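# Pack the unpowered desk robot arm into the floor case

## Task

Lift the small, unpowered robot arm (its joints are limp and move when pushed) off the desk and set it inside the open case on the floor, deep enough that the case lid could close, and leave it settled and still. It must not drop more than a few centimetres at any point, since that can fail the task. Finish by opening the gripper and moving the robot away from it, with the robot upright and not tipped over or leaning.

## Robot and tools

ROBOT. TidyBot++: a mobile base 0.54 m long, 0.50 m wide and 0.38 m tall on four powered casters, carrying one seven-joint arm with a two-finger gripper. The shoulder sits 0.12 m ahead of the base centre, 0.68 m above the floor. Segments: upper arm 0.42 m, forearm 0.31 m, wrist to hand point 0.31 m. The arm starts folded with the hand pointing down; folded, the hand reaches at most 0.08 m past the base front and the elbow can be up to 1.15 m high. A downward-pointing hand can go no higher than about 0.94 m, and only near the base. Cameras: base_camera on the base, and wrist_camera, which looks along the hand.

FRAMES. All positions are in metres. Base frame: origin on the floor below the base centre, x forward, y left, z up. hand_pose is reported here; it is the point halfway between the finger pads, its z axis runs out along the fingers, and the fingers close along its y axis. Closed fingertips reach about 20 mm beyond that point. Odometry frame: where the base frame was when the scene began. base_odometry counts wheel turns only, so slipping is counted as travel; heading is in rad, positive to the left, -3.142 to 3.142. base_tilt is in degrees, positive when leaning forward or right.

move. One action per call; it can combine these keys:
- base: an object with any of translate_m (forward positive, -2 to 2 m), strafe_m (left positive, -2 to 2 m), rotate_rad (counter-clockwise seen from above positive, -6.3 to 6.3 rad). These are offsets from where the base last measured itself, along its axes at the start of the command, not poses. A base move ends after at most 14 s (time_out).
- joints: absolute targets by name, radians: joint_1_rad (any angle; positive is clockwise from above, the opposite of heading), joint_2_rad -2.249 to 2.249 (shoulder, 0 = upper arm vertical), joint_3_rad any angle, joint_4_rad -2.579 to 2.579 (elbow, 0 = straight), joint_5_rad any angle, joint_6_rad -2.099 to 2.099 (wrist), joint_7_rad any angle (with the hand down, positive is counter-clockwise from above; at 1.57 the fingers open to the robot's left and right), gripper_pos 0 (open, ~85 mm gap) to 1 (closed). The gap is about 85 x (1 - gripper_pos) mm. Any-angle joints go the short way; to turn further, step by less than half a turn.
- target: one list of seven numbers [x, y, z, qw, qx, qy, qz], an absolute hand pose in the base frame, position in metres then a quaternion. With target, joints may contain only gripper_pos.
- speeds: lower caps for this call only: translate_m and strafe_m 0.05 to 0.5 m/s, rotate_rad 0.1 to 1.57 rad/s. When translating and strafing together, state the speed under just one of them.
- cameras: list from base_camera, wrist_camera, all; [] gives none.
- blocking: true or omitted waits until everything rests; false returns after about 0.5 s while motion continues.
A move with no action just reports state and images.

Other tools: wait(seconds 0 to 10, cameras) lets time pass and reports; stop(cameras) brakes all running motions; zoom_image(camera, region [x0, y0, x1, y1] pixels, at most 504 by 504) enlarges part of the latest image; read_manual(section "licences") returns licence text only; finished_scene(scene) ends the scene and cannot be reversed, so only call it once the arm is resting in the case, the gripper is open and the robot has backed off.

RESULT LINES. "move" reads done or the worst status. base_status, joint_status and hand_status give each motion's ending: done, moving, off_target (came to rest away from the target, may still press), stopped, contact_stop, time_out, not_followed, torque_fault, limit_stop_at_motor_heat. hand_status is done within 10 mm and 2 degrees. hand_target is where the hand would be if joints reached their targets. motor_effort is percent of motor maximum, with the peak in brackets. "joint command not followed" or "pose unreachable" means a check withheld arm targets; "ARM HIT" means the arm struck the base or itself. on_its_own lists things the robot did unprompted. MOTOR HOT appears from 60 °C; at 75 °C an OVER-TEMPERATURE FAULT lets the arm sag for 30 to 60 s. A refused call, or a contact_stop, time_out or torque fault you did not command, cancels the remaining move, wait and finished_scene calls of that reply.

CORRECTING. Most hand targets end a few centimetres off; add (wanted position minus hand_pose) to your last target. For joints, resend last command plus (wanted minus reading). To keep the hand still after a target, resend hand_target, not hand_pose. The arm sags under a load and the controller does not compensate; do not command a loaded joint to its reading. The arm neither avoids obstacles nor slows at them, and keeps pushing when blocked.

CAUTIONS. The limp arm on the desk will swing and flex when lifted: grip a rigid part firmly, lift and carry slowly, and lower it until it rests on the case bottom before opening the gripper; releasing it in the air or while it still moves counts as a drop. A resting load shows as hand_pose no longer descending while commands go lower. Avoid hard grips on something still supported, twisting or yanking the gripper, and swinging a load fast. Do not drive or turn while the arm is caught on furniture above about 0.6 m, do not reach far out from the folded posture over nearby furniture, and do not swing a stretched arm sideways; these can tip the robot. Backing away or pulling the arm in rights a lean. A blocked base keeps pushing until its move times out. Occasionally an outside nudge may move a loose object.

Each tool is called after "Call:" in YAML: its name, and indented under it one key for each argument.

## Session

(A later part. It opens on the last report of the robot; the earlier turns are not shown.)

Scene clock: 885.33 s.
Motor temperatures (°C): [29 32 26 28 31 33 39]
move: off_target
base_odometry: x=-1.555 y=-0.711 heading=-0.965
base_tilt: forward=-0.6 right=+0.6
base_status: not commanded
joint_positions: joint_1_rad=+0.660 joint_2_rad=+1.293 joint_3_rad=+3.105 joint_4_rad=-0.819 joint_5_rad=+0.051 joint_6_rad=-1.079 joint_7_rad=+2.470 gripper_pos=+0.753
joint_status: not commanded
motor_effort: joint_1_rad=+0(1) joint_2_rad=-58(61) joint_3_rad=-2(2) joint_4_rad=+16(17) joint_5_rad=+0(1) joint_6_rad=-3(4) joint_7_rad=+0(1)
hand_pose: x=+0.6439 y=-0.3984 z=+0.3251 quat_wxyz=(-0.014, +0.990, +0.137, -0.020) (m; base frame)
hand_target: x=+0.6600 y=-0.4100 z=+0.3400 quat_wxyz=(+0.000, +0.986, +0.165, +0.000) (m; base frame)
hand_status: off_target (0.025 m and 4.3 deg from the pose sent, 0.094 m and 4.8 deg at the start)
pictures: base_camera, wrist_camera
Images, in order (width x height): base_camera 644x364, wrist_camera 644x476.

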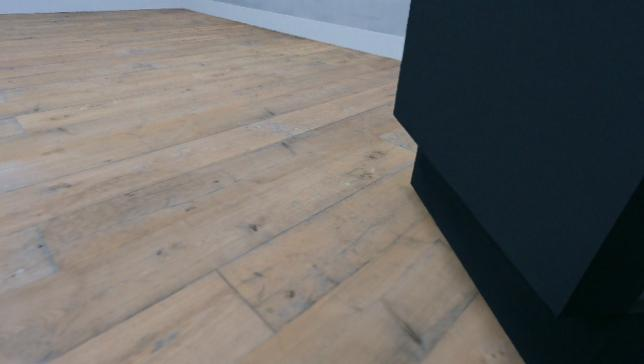

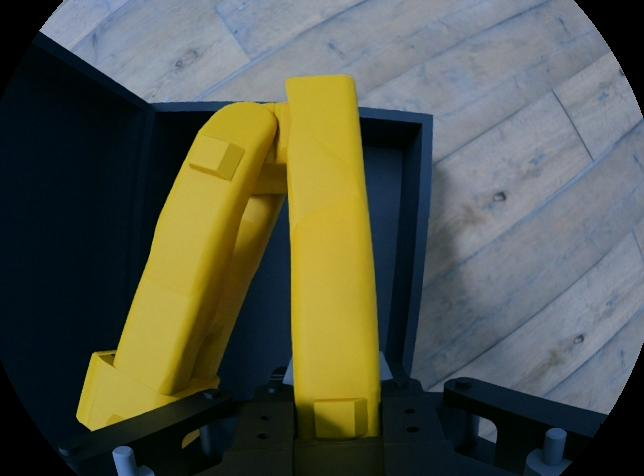

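Call:
move:
  target: [0.66,-0.41,0.24,0,0.9863,0.165,0]

Call:
move:
  target: [0.66,-0.41,0.18,0,0.9863,0.165,0]

Scene clock: 897.07 s.
Motor temperatures (°C): [29 32 26 28 31 33 39]
move: off_target
base_odometry: x=-1.555 y=-0.711 heading=-0.965
base_tilt: forward=-0.6 right=+0.6
base_status: not commanded
joint_positions: joint_1_rad=+0.660 joint_2_rad=+1.476 joint_3_rad=+3.105 joint_4_rad=-0.724 joint_5_rad=+0.051 joint_6_rad=-1.013 joint_7_rad=+2.470 gripper_pos=+0.753
joint_status: not commanded
motor_effort: joint_1_rad=+0(1) joint_2_rad=-58(63) joint_3_rad=-2(2) joint_4_rad=+15(17) joint_5_rad=+0(1) joint_6_rad=-3(4) joint_7_rad=+0(1)
hand_pose: x=+0.6377 y=-0.3933 z=+0.2267 quat_wxyz=(-0.023, +0.990, +0.136, -0.027) (m; base frame)
hand_target: x=+0.6600 y=-0.4100 z=+0.2400 quat_wxyz=(+0.000, +0.986, +0.165, +0.000) (m; base frame)
hand_status: off_target (0.031 m and 5.3 deg from the pose sent, 0.087 m and 4.3 deg at the start)
pictures: base_camera, wrist_camera
Images, in order (width x height): base_camera 644x364, wrist_camera 644x476.

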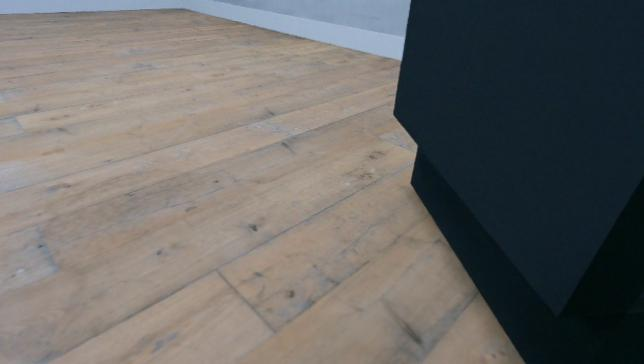

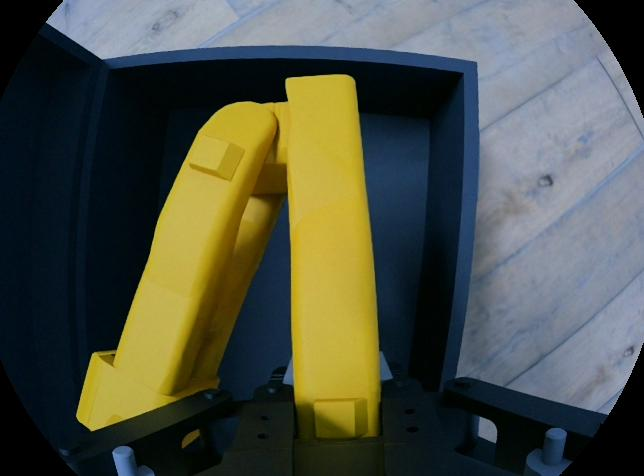

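Scene clock: 898.43 s.
Motor temperatures (°C): [29 32 26 28 31 33 39]
move: off_target
base_odometry: x=-1.555 y=-0.711 heading=-0.965
base_tilt: forward=-0.5 right=+0.7
base_status: not commanded
joint_positions: joint_1_rad=+0.660 joint_2_rad=+1.609 joint_3_rad=+3.105 joint_4_rad=-0.603 joint_5_rad=+0.051 joint_6_rad=-0.998 joint_7_rad=+2.478 gripper_pos=+0.753
joint_status: not commanded
motor_effort: joint_1_rad=+0(1) joint_2_rad=-58(62) joint_3_rad=-2(2) joint_4_rad=+15(16) joint_5_rad=-1(1) joint_6_rad=-3(4) joint_7_rad=+0(1)
hand_pose: x=+0.6373 y=-0.3941 z=+0.1677 quat_wxyz=(-0.023, +0.990, +0.138, -0.026) (m; base frame)
hand_target: x=+0.6600 y=-0.4100 z=+0.1800 quat_wxyz=(+0.000, +0.986, +0.165, +0.000) (m; base frame)
hand_status: off_target (0.030 m and 5.0 deg from the pose sent, 0.054 m and 5.3 deg at the start)
pictures: base_camera, wrist_camera
Images, in order (width x height): base_camera 644x364, wrist_camera 644x476.

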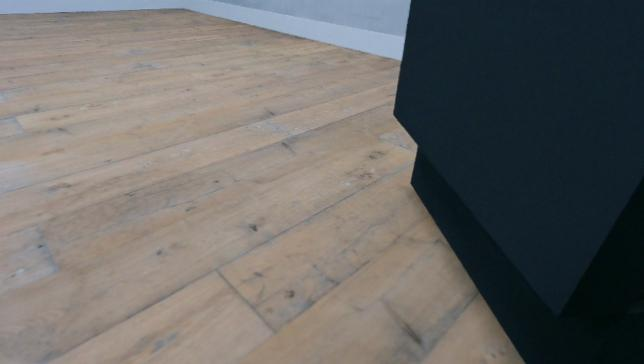

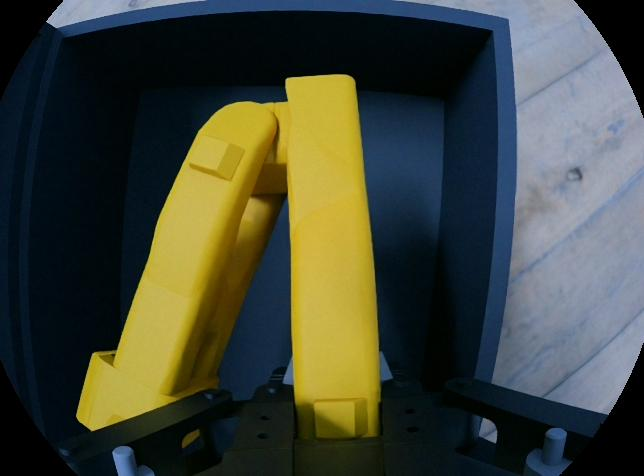

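Call:
move:
  target: [0.66,-0.42,0.14,0,0.9848,0.1736,0]

Call:
move:
  target: [0.66,-0.42,0.11,0,0.9848,0.1736,0]

Scene clock: 916.60 s.
Motor temperatures (°C): [29 32 26 28 31 33 39]
move: off_target
base_odometry: x=-1.555 y=-0.711 heading=-0.965
base_tilt: forward=-0.6 right=+0.6
base_status: not commanded
joint_positions: joint_1_rad=+0.659 joint_2_rad=+1.717 joint_3_rad=+3.106 joint_4_rad=-0.406 joint_5_rad=+0.049 joint_6_rad=-1.012 joint_7_rad=+2.514 gripper_pos=+0.753
joint_status: not commanded
motor_effort: joint_1_rad=+1(4) joint_2_rad=-56(59) joint_3_rad=-2(2) joint_4_rad=+16(17) joint_5_rad=+0(0) joint_6_rad=+1(3) joint_7_rad=+1(2)
hand_pose: x=+0.6635 y=-0.4174 z=+0.1450 quat_wxyz=(+0.005, +0.988, +0.152, +0.000) (m; base frame)
hand_target: x=+0.6600 y=-0.4200 z=+0.1400 quat_wxyz=(+0.000, +0.985, +0.174, +0.000) (m; base frame)
hand_status: off_target (0.007 m and 2.6 deg from the pose sent, 0.044 m and 5.7 deg at the start)
pictures: base_camera, wrist_camera
Images, in order (width x height): base_camera 644x364, wrist_camera 644x476.

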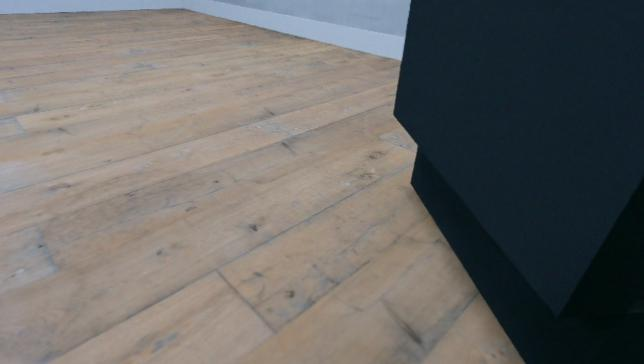

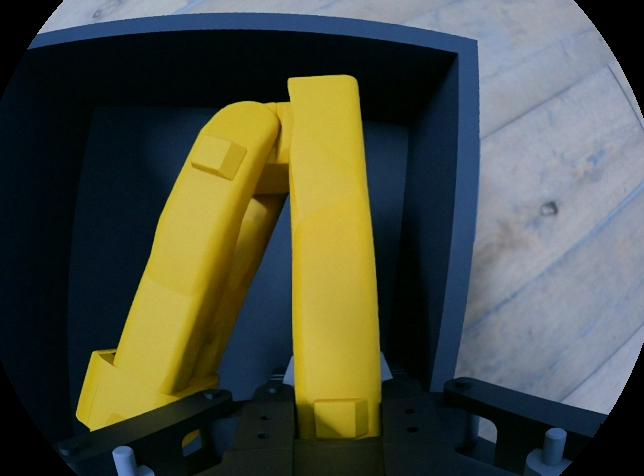

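Scene clock: 917.80 s.
Motor temperatures (°C): [29 32 26 28 31 33 39]
move: off_target
base_odometry: x=-1.555 y=-0.711 heading=-0.965
base_tilt: forward=-0.6 right=+0.6
base_status: not commanded
joint_positions: joint_1_rad=+0.659 joint_2_rad=+1.806 joint_3_rad=+3.146 joint_4_rad=-0.188 joint_5_rad=+0.017 joint_6_rad=-1.110 joint_7_rad=+2.515 gripper_pos=+0.753
joint_status: not commanded
motor_effort: joint_1_rad=+2(3) joint_2_rad=-50(56) joint_3_rad=-2(2) joint_4_rad=+16(17) joint_5_rad=-1(1) joint_6_rad=+5(6) joint_7_rad=+2(3)
hand_pose: x=+0.6750 y=-0.4372 z=+0.1434 quat_wxyz=(+0.020, +0.989, +0.146, +0.006) (m; base frame)
hand_target: x=+0.6600 y=-0.4200 z=+0.1100 quat_wxyz=(+0.000, +0.985, +0.174, +0.000) (m; base frame)
hand_status: off_target (0.040 m and 4.0 deg from the pose sent, 0.035 m and 2.6 deg at the start)
pictures: base_camera, wrist_camera
Images, in order (width x height): base_camera 644x364, wrist_camera 644x476.

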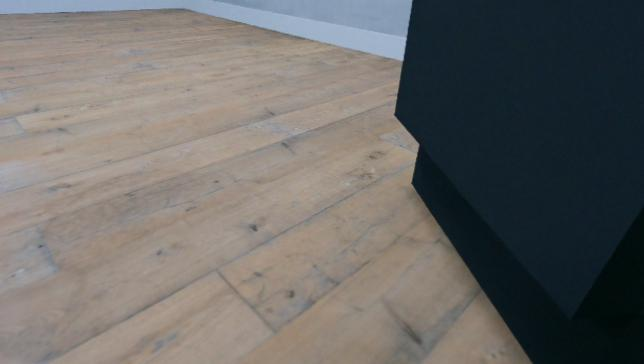

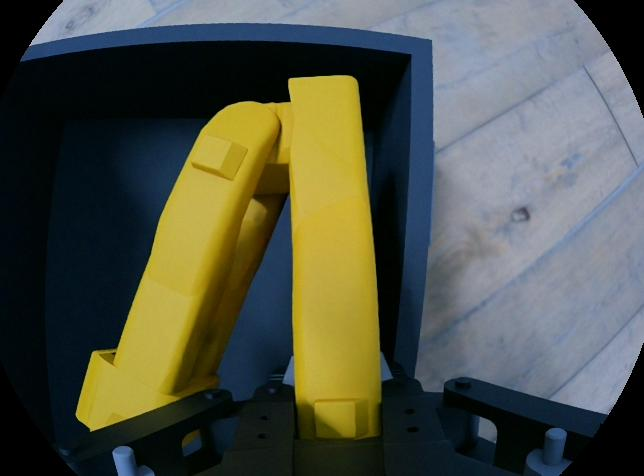

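Call:
move:
  target: [0.69,-0.42,0.21,0,0.9848,0.1736,0]

Scene clock: 937.23 s.
Motor temperatures (°C): [29 32 26 28 31 33 39]
move: off_target
base_odometry: x=-1.555 y=-0.711 heading=-0.965
base_tilt: forward=-0.5 right=+0.7
base_status: not commanded
joint_positions: joint_1_rad=+0.659 joint_2_rad=+1.672 joint_3_rad=+3.146 joint_4_rad=-0.303 joint_5_rad=+0.016 joint_6_rad=-1.126 joint_7_rad=+2.518 gripper_pos=+0.753
joint_status: not commanded
motor_effort: joint_1_rad=+1(3) joint_2_rad=-62(63) joint_3_rad=-1(2) joint_4_rad=+19(19) joint_5_rad=+0(1) joint_6_rad=-2(5) joint_7_rad=+0(2)
hand_pose: x=+0.6853 y=-0.4450 z=+0.2044 quat_wxyz=(+0.021, +0.989, +0.147, +0.007) (m; base frame)
hand_target: x=+0.6900 y=-0.4200 z=+0.2100 quat_wxyz=(+0.000, +0.985, +0.174, +0.000) (m; base frame)
hand_status: off_target (0.026 m and 4.0 deg from the pose sent, 0.070 m and 4.0 deg at the start)
pictures: base_camera, wrist_camera
Images, in order (width x height): base_camera 644x364, wrist_camera 644x476.

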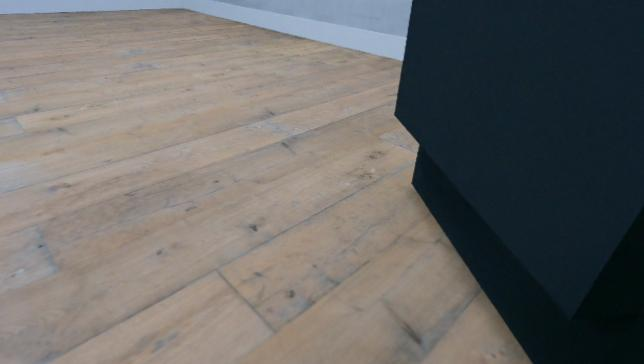

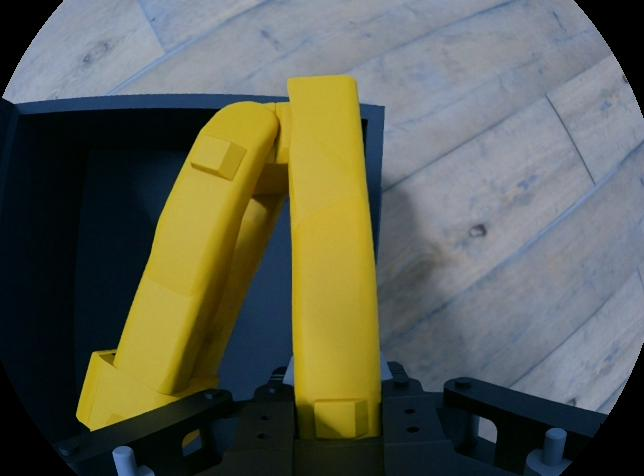

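Call:
move:
  target: [0.685,-0.375,0.21,0,0.9863,0.165,0]

Scene clock: 945.10 s.
Motor temperatures (°C): [29 32 26 28 31 33 39]
move: off_target
base_odometry: x=-1.555 y=-0.711 heading=-0.965
base_tilt: forward=-0.5 right=+0.7
base_status: not commanded
joint_positions: joint_1_rad=+0.622 joint_2_rad=+1.552 joint_3_rad=+3.125 joint_4_rad=-0.637 joint_5_rad=+0.016 joint_6_rad=-1.007 joint_7_rad=+2.517 gripper_pos=+0.753
joint_status: not commanded
motor_effort: joint_1_rad=+0(2) joint_2_rad=-59(61) joint_3_rad=-2(2) joint_4_rad=+15(18) joint_5_rad=+0(1) joint_6_rad=-3(3) joint_7_rad=+0(1)
hand_pose: x=+0.6586 y=-0.3800 z=+0.1969 quat_wxyz=(-0.020, +0.986, +0.166, -0.018) (m; base frame)
hand_target: x=+0.6850 y=-0.3750 z=+0.2100 quat_wxyz=(+0.000, +0.986, +0.165, +0.000) (m; base frame)
hand_status: off_target (0.030 m and 3.1 deg from the pose sent, 0.070 m and 3.3 deg at the start)
pictures: base_camera, wrist_camera
Images, in order (width x height): base_camera 644x364, wrist_camera 644x476.

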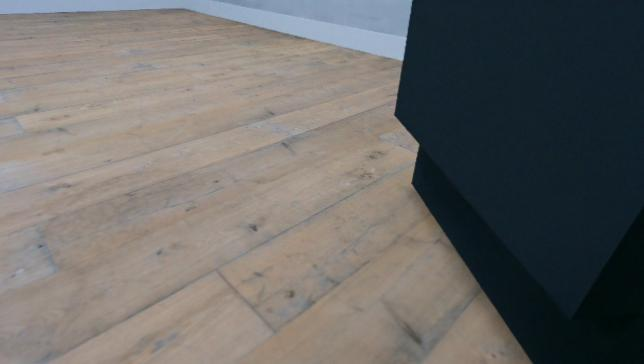

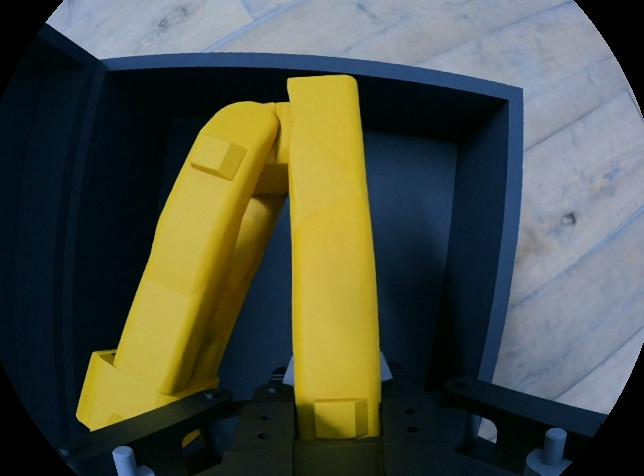

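Call:
move:
  target: [0.70,-0.39,0.21,0,0.9744,0.225,0]

Scene clock: 958.40 s.
Motor temperatures (°C): [29 32 26 28 31 33 39]
move: off_target
base_odometry: x=-1.555 y=-0.711 heading=-0.965
base_tilt: forward=-0.6 right=+0.6
base_status: not commanded
joint_positions: joint_1_rad=+0.622 joint_2_rad=+1.606 joint_3_rad=+3.125 joint_4_rad=-0.466 joint_5_rad=+0.016 joint_6_rad=-1.040 joint_7_rad=+2.557 gripper_pos=+0.753
joint_status: not commanded
motor_effort: joint_1_rad=+0(1) joint_2_rad=-60(61) joint_3_rad=-2(2) joint_4_rad=+17(17) joint_5_rad=+0(1) joint_6_rad=-2(3) joint_7_rad=+0(1)
hand_pose: x=+0.6952 y=-0.4072 z=+0.2052 quat_wxyz=(+0.010, +0.983, +0.185, +0.011) (m; base frame)
hand_target: x=+0.7000 y=-0.3900 z=+0.2100 quat_wxyz=(+0.000, +0.974, +0.225, +0.000) (m; base frame)
hand_status: off_target (0.019 m and 5.0 deg from the pose sent, 0.045 m and 7.5 deg at the start)
pictures: base_camera, wrist_camera
Images, in order (width x height): base_camera 644x364, wrist_camera 644x476.

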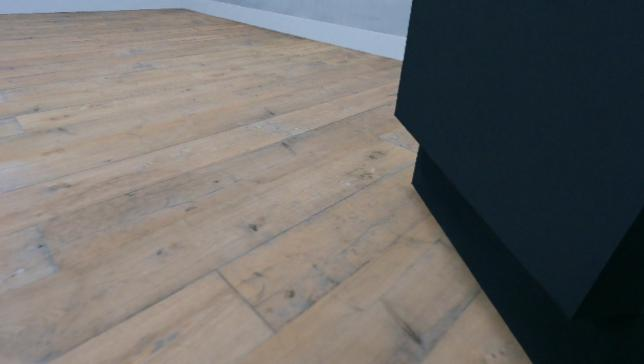

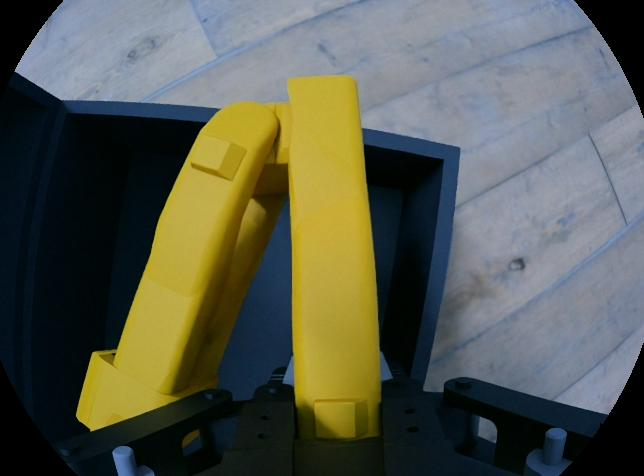

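Call:
move:
  target: [0.69,-0.37,0.17,0,0.9744,0.225,0]

Call:
move:
  target: [0.69,-0.37,0.14,0,0.9744,0.225,0]

Scene clock: 966.57 s.
Motor temperatures (°C): [29 33 26 28 31 33 39]
move: off_target
base_odometry: x=-1.555 y=-0.711 heading=-0.965
base_tilt: forward=-0.6 right=+0.6
base_status: not commanded
joint_positions: joint_1_rad=+0.613 joint_2_rad=+1.637 joint_3_rad=+3.125 joint_4_rad=-0.532 joint_5_rad=+0.016 joint_6_rad=-1.002 joint_7_rad=+2.557 gripper_pos=+0.753
joint_status: not commanded
motor_effort: joint_1_rad=+1(1) joint_2_rad=-59(62) joint_3_rad=-2(2) joint_4_rad=+16(17) joint_5_rad=+0(1) joint_6_rad=-2(3) joint_7_rad=+0(1)
hand_pose: x=+0.6703 y=-0.3813 z=+0.1659 quat_wxyz=(-0.012, +0.982, +0.190, -0.009) (m; base frame)
hand_target: x=+0.6900 y=-0.3700 z=+0.1700 quat_wxyz=(+0.000, +0.974, +0.225, +0.000) (m; base frame)
hand_status: off_target (0.023 m and 4.5 deg from the pose sent, 0.051 m and 5.0 deg at the start)
pictures: base_camera, wrist_camera
Images, in order (width x height): base_camera 644x364, wrist_camera 644x476.

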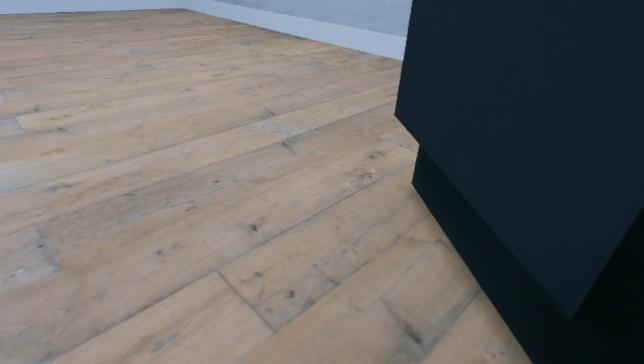

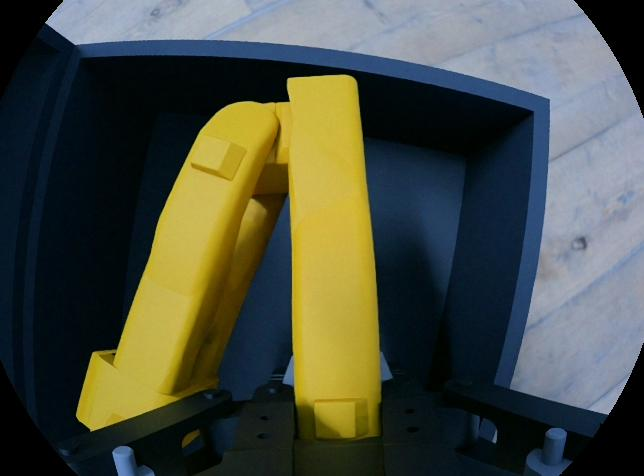

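Scene clock: 967.60 s.
Motor temperatures (°C): [29 33 26 28 31 33 39]
move: off_target
base_odometry: x=-1.555 y=-0.711 heading=-0.965
base_tilt: forward=-0.5 right=+0.6
base_status: not commanded
joint_positions: joint_1_rad=+0.610 joint_2_rad=+1.718 joint_3_rad=+3.125 joint_4_rad=-0.455 joint_5_rad=+0.016 joint_6_rad=-1.002 joint_7_rad=+2.557 gripper_pos=+0.753
joint_status: not commanded
motor_effort: joint_1_rad=+0(1) joint_2_rad=-58(61) joint_3_rad=-2(2) joint_4_rad=+15(17) joint_5_rad=+0(1) joint_6_rad=-3(3) joint_7_rad=+0(0)
hand_pose: x=+0.6666 y=-0.3767 z=+0.1309 quat_wxyz=(-0.013, +0.982, +0.190, -0.011) (m; base frame)
hand_target: x=+0.6900 y=-0.3700 z=+0.1400 quat_wxyz=(+0.000, +0.974, +0.225, +0.000) (m; base frame)
hand_status: off_target (0.026 m and 4.5 deg from the pose sent, 0.034 m and 4.5 deg at the start)
pictures: base_camera, wrist_camera
Images, in order (width x height): base_camera 644x364, wrist_camera 644x476.

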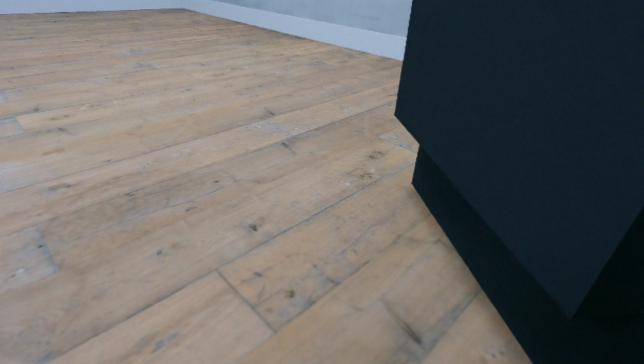

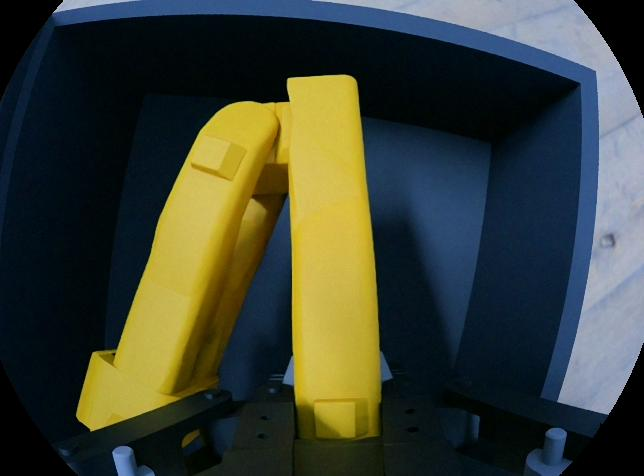

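Call:
move:
  target: [0.70,-0.38,0.11,0,0.9744,0.225,0]

Call:
move:
  target: [0.70,-0.38,0.085,0,0.9744,0.225,0]

Scene clock: 982.67 s.
Motor temperatures (°C): [29 33 26 28 31 33 39]
move: time_out
base_odometry: x=-1.555 y=-0.711 heading=-0.965
base_tilt: forward=-0.6 right=+0.6
base_status: not commanded
joint_positions: joint_1_rad=+0.609 joint_2_rad=+1.909 joint_3_rad=+3.185 joint_4_rad=-0.112 joint_5_rad=-0.024 joint_6_rad=-1.194 joint_7_rad=+2.592 gripper_pos=+0.757
joint_status: not commanded
motor_effort: joint_1_rad=+0(7) joint_2_rad=-58(67) joint_3_rad=-1(4) joint_4_rad=+16(24) joint_5_rad=+0(4) joint_6_rad=-3(5) joint_7_rad=+0(3)
hand_pose: x=+0.6543 y=-0.3812 z=+0.0947 quat_wxyz=(-0.020, +0.978, +0.206, -0.032) (m; base frame)
hand_target: x=+0.6602 y=-0.3864 z=+0.1041 quat_wxyz=(-0.016, +0.978, +0.205, -0.028) (m; base frame)
hand_status: time_out (0.048 m and 4.9 deg from the pose sent, 0.040 m and 4.5 deg at the start; a joint's target at an end of its range on 3 of 300 steps)
pictures: base_camera, wrist_camera
Images, in order (width x height): base_camera 644x364, wrist_camera 644x476.

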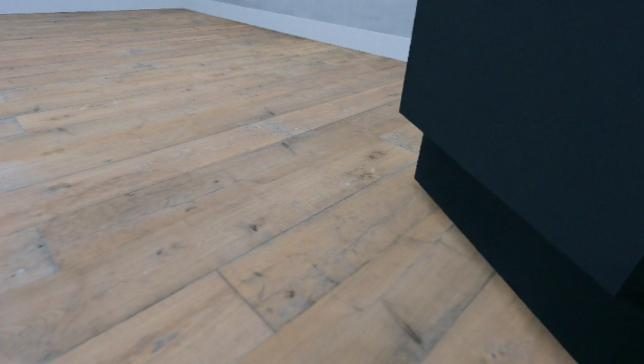

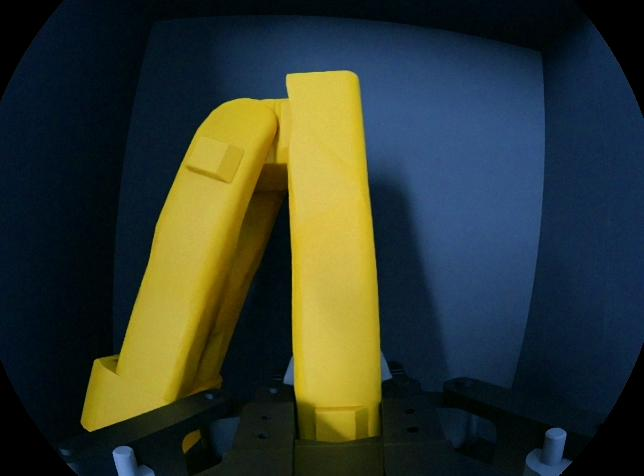

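not run: a stop that you did not command came earlier in this reply.

Call:
move:
  target: [0.68,-0.38,0.24,0,0.9744,0.225,0]

Call:
move:
  base: {"translate_m":0.08,"strafe_m":-0.05}
  speeds: {"translate_m":0.1}

Call:
move:
  target: [0.60,-0.33,0.24,0,0.9744,0.225,0]

Scene clock: 994.07 s.
Motor temperatures (°C): [29 33 26 28 31 33 39]
move: off_target
base_odometry: x=-1.555 y=-0.711 heading=-0.965
base_tilt: forward=-0.6 right=+0.6
base_status: not commanded
joint_positions: joint_1_rad=+0.609 joint_2_rad=+1.479 joint_3_rad=+3.104 joint_4_rad=-0.700 joint_5_rad=+0.029 joint_6_rad=-1.012 joint_7_rad=+2.592 gripper_pos=+0.757
joint_status: not commanded
motor_effort: joint_1_rad=+0(2) joint_2_rad=-58(60) joint_3_rad=-2(2) joint_4_rad=+15(17) joint_5_rad=+0(1) joint_6_rad=-3(4) joint_7_rad=+0(1)
hand_pose: x=+0.6690 y=-0.3681 z=+0.2306 quat_wxyz=(-0.022, +0.976, +0.215, -0.012) (m; base frame)
hand_target: x=+0.6800 y=-0.3800 z=+0.2400 quat_wxyz=(+0.000, +0.974, +0.225, +0.000) (m; base frame)
hand_status: off_target (0.019 m and 3.1 deg from the pose sent, 0.148 m and 4.9 deg at the start)
pictures: base_camera, wrist_camera
Images, in order (width x height): base_camera 644x364, wrist_camera 644x476.

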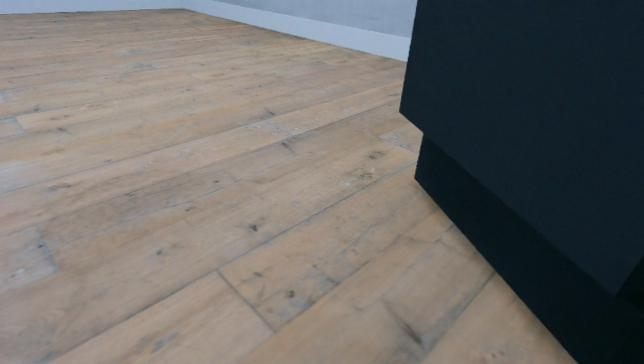

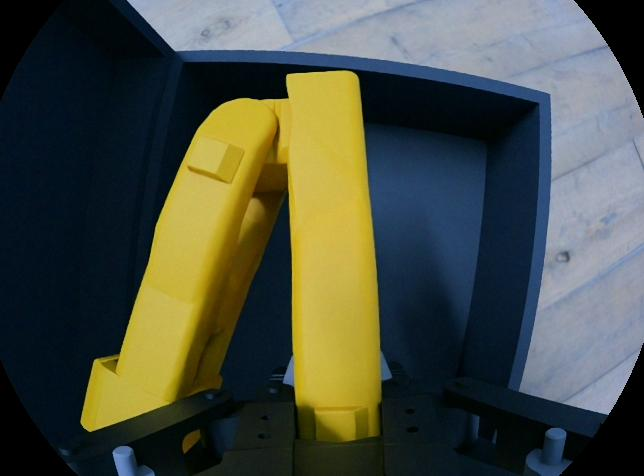

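Scene clock: 995.57 s.
Motor temperatures (°C): [29 33 26 28 31 33 39]
move: done
base_odometry: x=-1.551 y=-0.806 heading=-0.964
base_tilt: forward=-0.6 right=+0.6
base_status: done
joint_positions: joint_1_rad=+0.609 joint_2_rad=+1.478 joint_3_rad=+3.103 joint_4_rad=-0.706 joint_5_rad=+0.031 joint_6_rad=-1.004 joint_7_rad=+2.592 gripper_pos=+0.757
joint_status: not commanded
motor_effort: joint_1_rad=+1(2) joint_2_rad=-58(60) joint_3_rad=-2(3) joint_4_rad=+15(16) joint_5_rad=+0(1) joint_6_rad=-3(4) joint_7_rad=+0(1)
hand_pose: x=+0.6689 y=-0.3677 z=+0.2294 quat_wxyz=(-0.021, +0.976, +0.215, -0.011) (m; base frame)
hand_target: x=+0.6800 y=-0.3800 z=+0.2400 quat_wxyz=(+0.000, +0.974, +0.225, +0.000) (m; base frame)
hand_status: not commanded
pictures: base_camera, wrist_camera
Images, in order (width x height): base_camera 644x364, wrist_camera 644x476.

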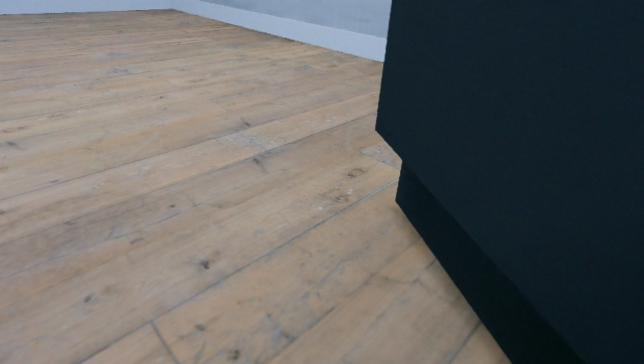

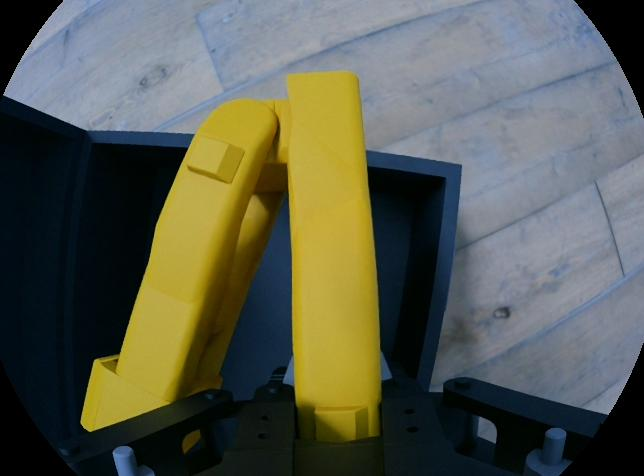

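Scene clock: 997.60 s.
Motor temperatures (°C): [29 33 26 28 31 33 39]
move: off_target
base_odometry: x=-1.551 y=-0.806 heading=-0.964
base_tilt: forward=-0.6 right=+0.6
base_status: not commanded
joint_positions: joint_1_rad=+0.646 joint_2_rad=+1.298 joint_3_rad=+3.038 joint_4_rad=-1.240 joint_5_rad=+0.170 joint_6_rad=-0.668 joint_7_rad=+2.536 gripper_pos=+0.757
joint_status: not commanded
motor_effort: joint_1_rad=+0(1) joint_2_rad=-52(59) joint_3_rad=-3(4) joint_4_rad=+10(15) joint_5_rad=+0(1) joint_6_rad=-3(4) joint_7_rad=+0(1)
hand_pose: x=+0.5889 y=-0.3165 z=+0.2284 quat_wxyz=(-0.019, +0.970, +0.241, -0.020) (m; base frame)
hand_target: x=+0.6000 y=-0.3300 z=+0.2400 quat_wxyz=(+0.000, +0.974, +0.225, +0.000) (m; base frame)
hand_status: off_target (0.021 m and 3.7 deg from the pose sent, 0.079 m and 3.0 deg at the start)
pictures: base_camera, wrist_camera
Images, in order (width x height): base_camera 644x364, wrist_camera 644x476.

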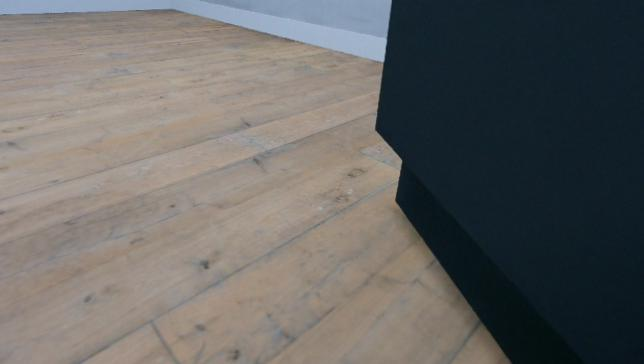

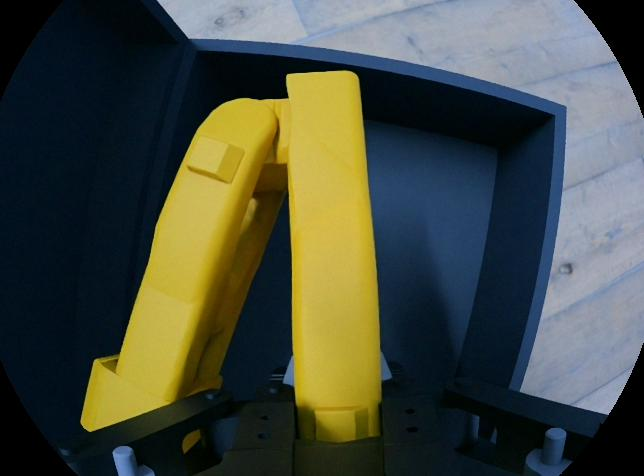

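Call:
move:
  target: [0.62,-0.37,0.20,0,0.9744,0.225,0]

Scene clock: 1003.90 s.
Motor temperatures (°C): [29 33 26 28 31 33 39]
move: off_target
base_odometry: x=-1.551 y=-0.806 heading=-0.964
base_tilt: forward=-0.6 right=+0.6
base_status: not commanded
joint_positions: joint_1_rad=+0.662 joint_2_rad=+1.417 joint_3_rad=+3.037 joint_4_rad=-1.030 joint_5_rad=+0.171 joint_6_rad=-0.673 joint_7_rad=+2.535 gripper_pos=+0.757
joint_status: not commanded
motor_effort: joint_1_rad=+0(1) joint_2_rad=-55(56) joint_3_rad=-3(4) joint_4_rad=+12(13) joint_5_rad=+0(1) joint_6_rad=-2(3) joint_7_rad=+0(1)
hand_pose: x=+0.6296 y=-0.3623 z=+0.1964 quat_wxyz=(+0.012, +0.975, +0.223, +0.008) (m; base frame)
hand_target: x=+0.6200 y=-0.3700 z=+0.2000 quat_wxyz=(+0.000, +0.974, +0.225, +0.000) (m; base frame)
hand_status: off_target (0.013 m and 1.7 deg from the pose sent, 0.068 m and 3.7 deg at the start)
pictures: base_camera, wrist_camera
Images, in order (width x height): base_camera 644x364, wrist_camera 644x476.

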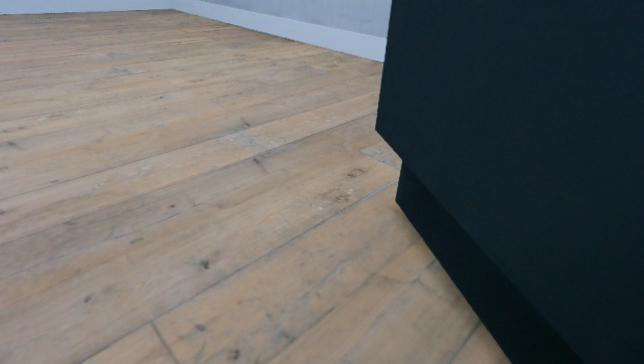

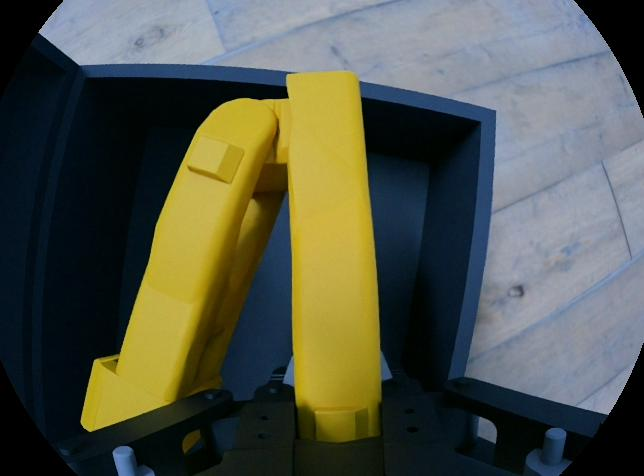

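Call:
move:
  target: [0.62,-0.365,0.15,0,0.9744,0.225,0]

Call:
move:
  target: [0.62,-0.365,0.12,0,0.9744,0.225,0]

Scene clock: 1013.07 s.
Motor temperatures (°C): [29 33 26 28 31 33 39]
move: off_target
base_odometry: x=-1.551 y=-0.806 heading=-0.964
base_tilt: forward=-0.5 right=+0.7
base_status: not commanded
joint_positions: joint_1_rad=+0.662 joint_2_rad=+1.533 joint_3_rad=+3.037 joint_4_rad=-0.952 joint_5_rad=+0.171 joint_6_rad=-0.673 joint_7_rad=+2.535 gripper_pos=+0.757
joint_status: not commanded
motor_effort: joint_1_rad=+1(1) joint_2_rad=-55(58) joint_3_rad=-3(4) joint_4_rad=+11(13) joint_5_rad=+0(1) joint_6_rad=-3(3) joint_7_rad=+0(1)
hand_pose: x=+0.6161 y=-0.3532 z=+0.1403 quat_wxyz=(-0.003, +0.976, +0.219, -0.004) (m; base frame)
hand_target: x=+0.6200 y=-0.3650 z=+0.1500 quat_wxyz=(+0.000, +0.974, +0.225, +0.000) (m; base frame)
hand_status: off_target (0.016 m and 0.9 deg from the pose sent, 0.047 m and 1.7 deg at the start)
pictures: base_camera, wrist_camera
Images, in order (width x height): base_camera 644x364, wrist_camera 644x476.

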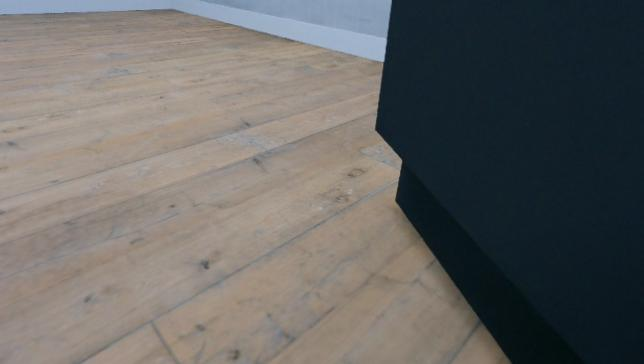

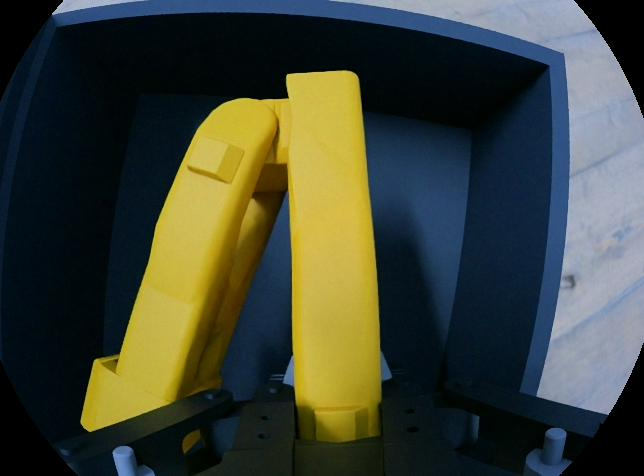

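Scene clock: 1013.87 s.
Motor temperatures (°C): [29 33 26 28 31 33 39]
move: off_target
base_odometry: x=-1.551 y=-0.806 heading=-0.964
base_tilt: forward=-0.6 right=+0.6
base_status: not commanded
joint_positions: joint_1_rad=+0.662 joint_2_rad=+1.573 joint_3_rad=+3.037 joint_4_rad=-0.887 joint_5_rad=+0.171 joint_6_rad=-0.674 joint_7_rad=+2.535 gripper_pos=+0.757
joint_status: not commanded
motor_effort: joint_1_rad=+0(3) joint_2_rad=-53(55) joint_3_rad=-3(4) joint_4_rad=+12(13) joint_5_rad=-1(1) joint_6_rad=-1(3) joint_7_rad=+1(2)
hand_pose: x=+0.6263 y=-0.3628 z=+0.1282 quat_wxyz=(+0.006, +0.976, +0.216, +0.004) (m; base frame)
hand_target: x=+0.6200 y=-0.3650 z=+0.1200 quat_wxyz=(+0.000, +0.974, +0.225, +0.000) (m; base frame)
hand_status: off_target (0.011 m and 1.4 deg from the pose sent, 0.024 m and 0.9 deg at the start)
pictures: base_camera, wrist_camera
Images, in order (width x height): base_camera 644x364, wrist_camera 644x476.

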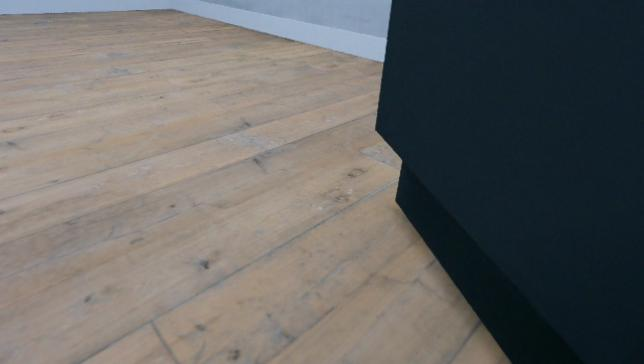

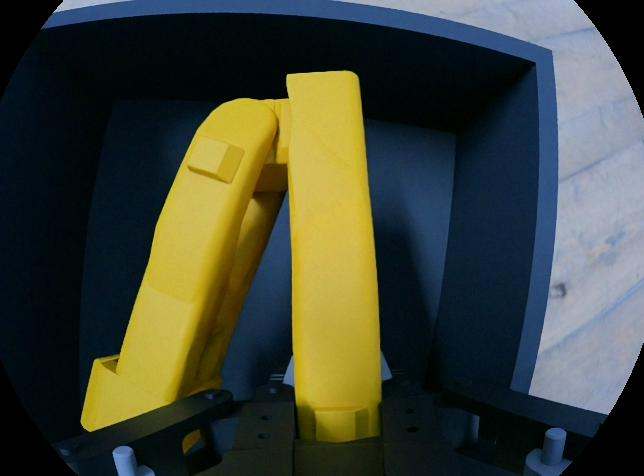

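Call:
move:
  target: [0.645,-0.37,0.16,0,0.9744,0.225,0]

Call:
move:
  target: [0.645,-0.37,0.12,0,0.9744,0.225,0]

Scene clock: 1023.20 s.
Motor temperatures (°C): [29 33 26 28 31 33 39]
move: off_target
base_odometry: x=-1.551 y=-0.806 heading=-0.964
base_tilt: forward=-0.5 right=+0.6
base_status: not commanded
joint_positions: joint_1_rad=+0.662 joint_2_rad=+1.558 joint_3_rad=+3.037 joint_4_rad=-0.833 joint_5_rad=+0.163 joint_6_rad=-0.741 joint_7_rad=+2.535 gripper_pos=+0.757
joint_status: not commanded
motor_effort: joint_1_rad=+0(1) joint_2_rad=-56(58) joint_3_rad=-3(4) joint_4_rad=+13(13) joint_5_rad=+0(1) joint_6_rad=-2(3) joint_7_rad=+0(1)
hand_pose: x=+0.6382 y=-0.3749 z=+0.1486 quat_wxyz=(+0.008, +0.978, +0.210, +0.003) (m; base frame)
hand_target: x=+0.6450 y=-0.3700 z=+0.1600 quat_wxyz=(+0.000, +0.974, +0.225, +0.000) (m; base frame)
hand_status: off_target (0.014 m and 2.0 deg from the pose sent, 0.038 m and 1.4 deg at the start)
pictures: base_camera, wrist_camera
Images, in order (width x height): base_camera 644x364, wrist_camera 644x476.

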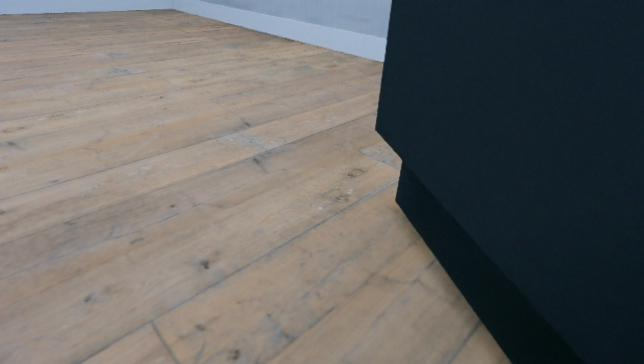

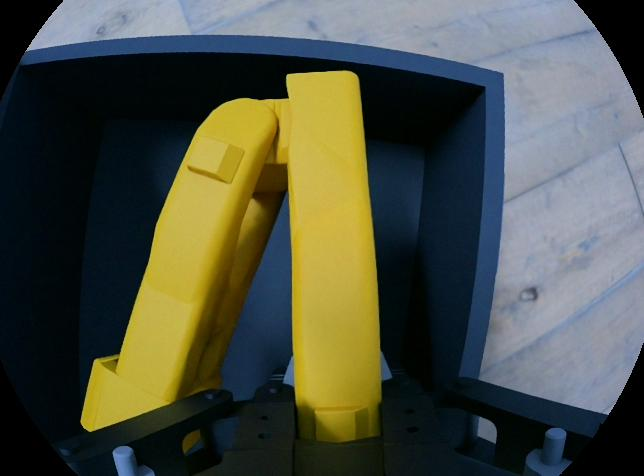

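Scene clock: 1024.13 s.
Motor temperatures (°C): [29 33 26 28 31 33 39]
move: off_target
base_odometry: x=-1.551 y=-0.805 heading=-0.964
base_tilt: forward=-0.6 right=+0.7
base_status: not commanded
joint_positions: joint_1_rad=+0.661 joint_2_rad=+1.623 joint_3_rad=+3.038 joint_4_rad=-0.733 joint_5_rad=+0.157 joint_6_rad=-0.750 joint_7_rad=+2.536 gripper_pos=+0.757
joint_status: not commanded
motor_effort: joint_1_rad=+1(2) joint_2_rad=-54(57) joint_3_rad=-3(5) joint_4_rad=+13(14) joint_5_rad=+0(3) joint_6_rad=-1(2) joint_7_rad=+0(2)
hand_pose: x=+0.6496 y=-0.3845 z=+0.1288 quat_wxyz=(+0.016, +0.979, +0.203, +0.012) (m; base frame)
hand_target: x=+0.6450 y=-0.3700 z=+0.1200 quat_wxyz=(+0.000, +0.974, +0.225, +0.000) (m; base frame)
hand_status: off_target (0.018 m and 3.4 deg from the pose sent, 0.030 m and 2.0 deg at the start)
pictures: base_camera, wrist_camera
Images, in order (width x height): base_camera 644x364, wrist_camera 644x476.

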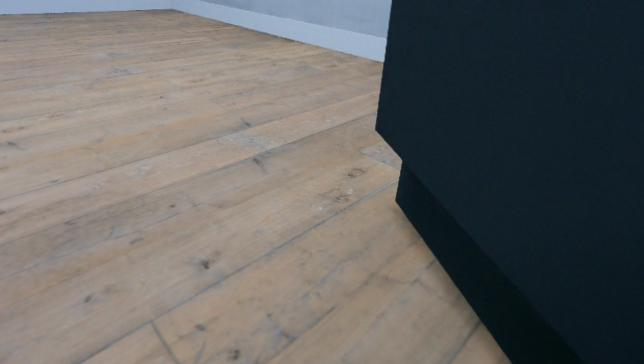

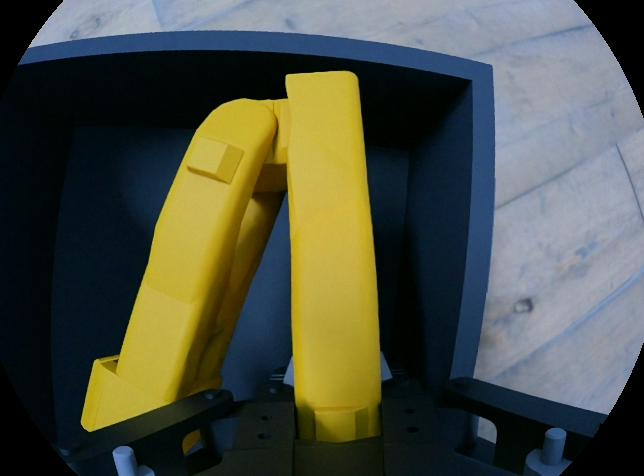

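Call:
move:
  target: [0.65,-0.35,0.165,0,0.9744,0.225,0]

Call:
move:
  target: [0.645,-0.345,0.13,0,0.9744,0.225,0]

Scene clock: 1032.27 s.
Motor temperatures (°C): [29 33 26 28 31 33 39]
move: off_target
base_odometry: x=-1.551 y=-0.805 heading=-0.964
base_tilt: forward=-0.5 right=+0.6
base_status: not commanded
joint_positions: joint_1_rad=+0.645 joint_2_rad=+1.538 joint_3_rad=+3.038 joint_4_rad=-0.859 joint_5_rad=+0.157 joint_6_rad=-0.750 joint_7_rad=+2.536 gripper_pos=+0.757
joint_status: not commanded
motor_effort: joint_1_rad=+0(2) joint_2_rad=-56(58) joint_3_rad=-3(4) joint_4_rad=+13(14) joint_5_rad=+0(1) joint_6_rad=-2(3) joint_7_rad=+0(1)
hand_pose: x=+0.6405 y=-0.3610 z=+0.1558 quat_wxyz=(+0.001, +0.976, +0.217, -0.001) (m; base frame)
hand_target: x=+0.6500 y=-0.3500 z=+0.1650 quat_wxyz=(+0.000, +0.974, +0.225, +0.000) (m; base frame)
hand_status: off_target (0.017 m and 0.9 deg from the pose sent, 0.050 m and 3.4 deg at the start)
pictures: base_camera, wrist_camera
Images, in order (width x height): base_camera 644x364, wrist_camera 644x476.

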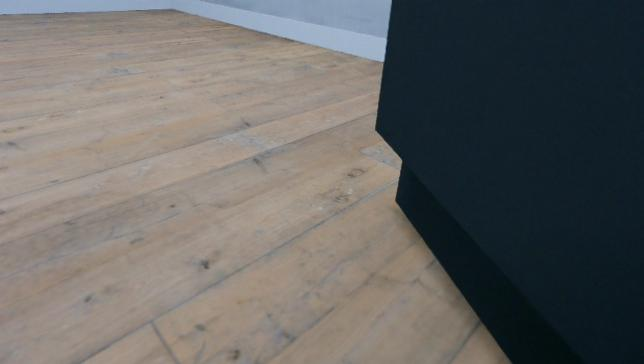

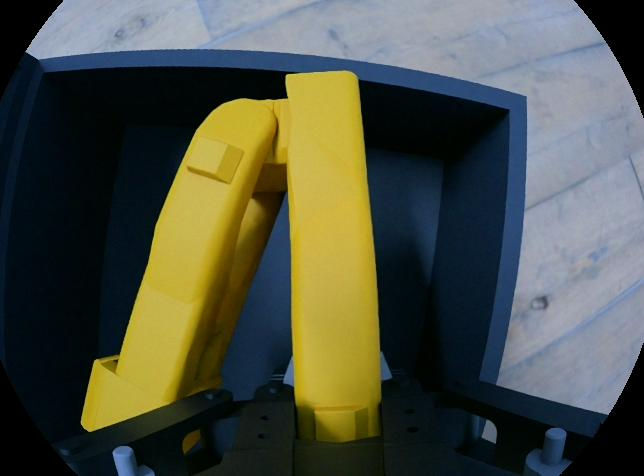

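Scene clock: 1033.23 s.
Motor temperatures (°C): [29 33 26 28 31 33 39]
move: off_target
base_odometry: x=-1.551 y=-0.805 heading=-0.964
base_tilt: forward=-0.6 right=+0.6
base_status: not commanded
joint_positions: joint_1_rad=+0.645 joint_2_rad=+1.594 joint_3_rad=+3.038 joint_4_rad=-0.846 joint_5_rad=+0.157 joint_6_rad=-0.749 joint_7_rad=+2.536 gripper_pos=+0.757
joint_status: not commanded
motor_effort: joint_1_rad=+0(1) joint_2_rad=-55(58) joint_3_rad=-3(3) joint_4_rad=+11(13) joint_5_rad=+0(1) joint_6_rad=-3(3) joint_7_rad=+0(1)
hand_pose: x=+0.6223 y=-0.3475 z=+0.1237 quat_wxyz=(-0.014, +0.976, +0.217, -0.014) (m; base frame)
hand_target: x=+0.6450 y=-0.3450 z=+0.1300 quat_wxyz=(+0.000, +0.974, +0.225, +0.000) (m; base frame)
hand_status: off_target (0.024 m and 2.5 deg from the pose sent, 0.031 m and 0.9 deg at the start)
pictures: base_camera, wrist_camera
Images, in order (width x height): base_camera 644x364, wrist_camera 644x476.

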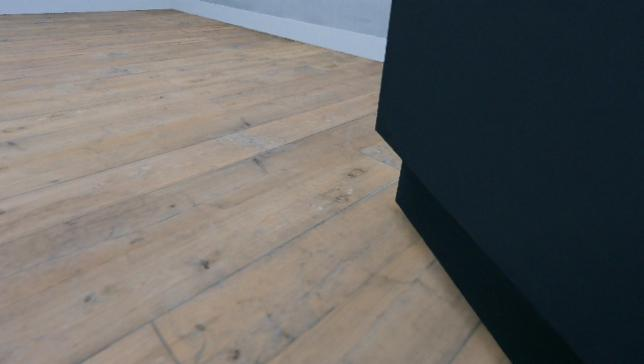

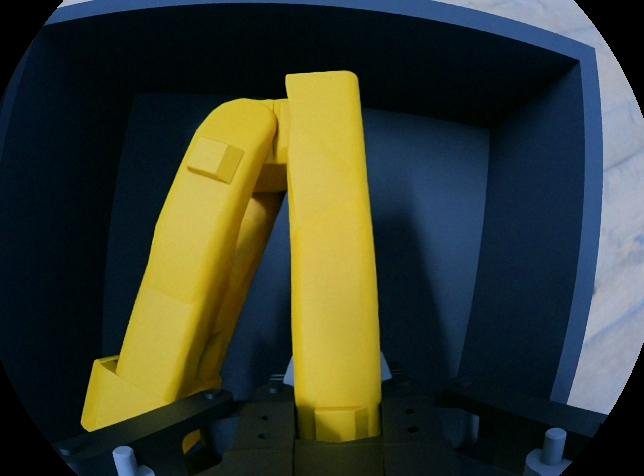

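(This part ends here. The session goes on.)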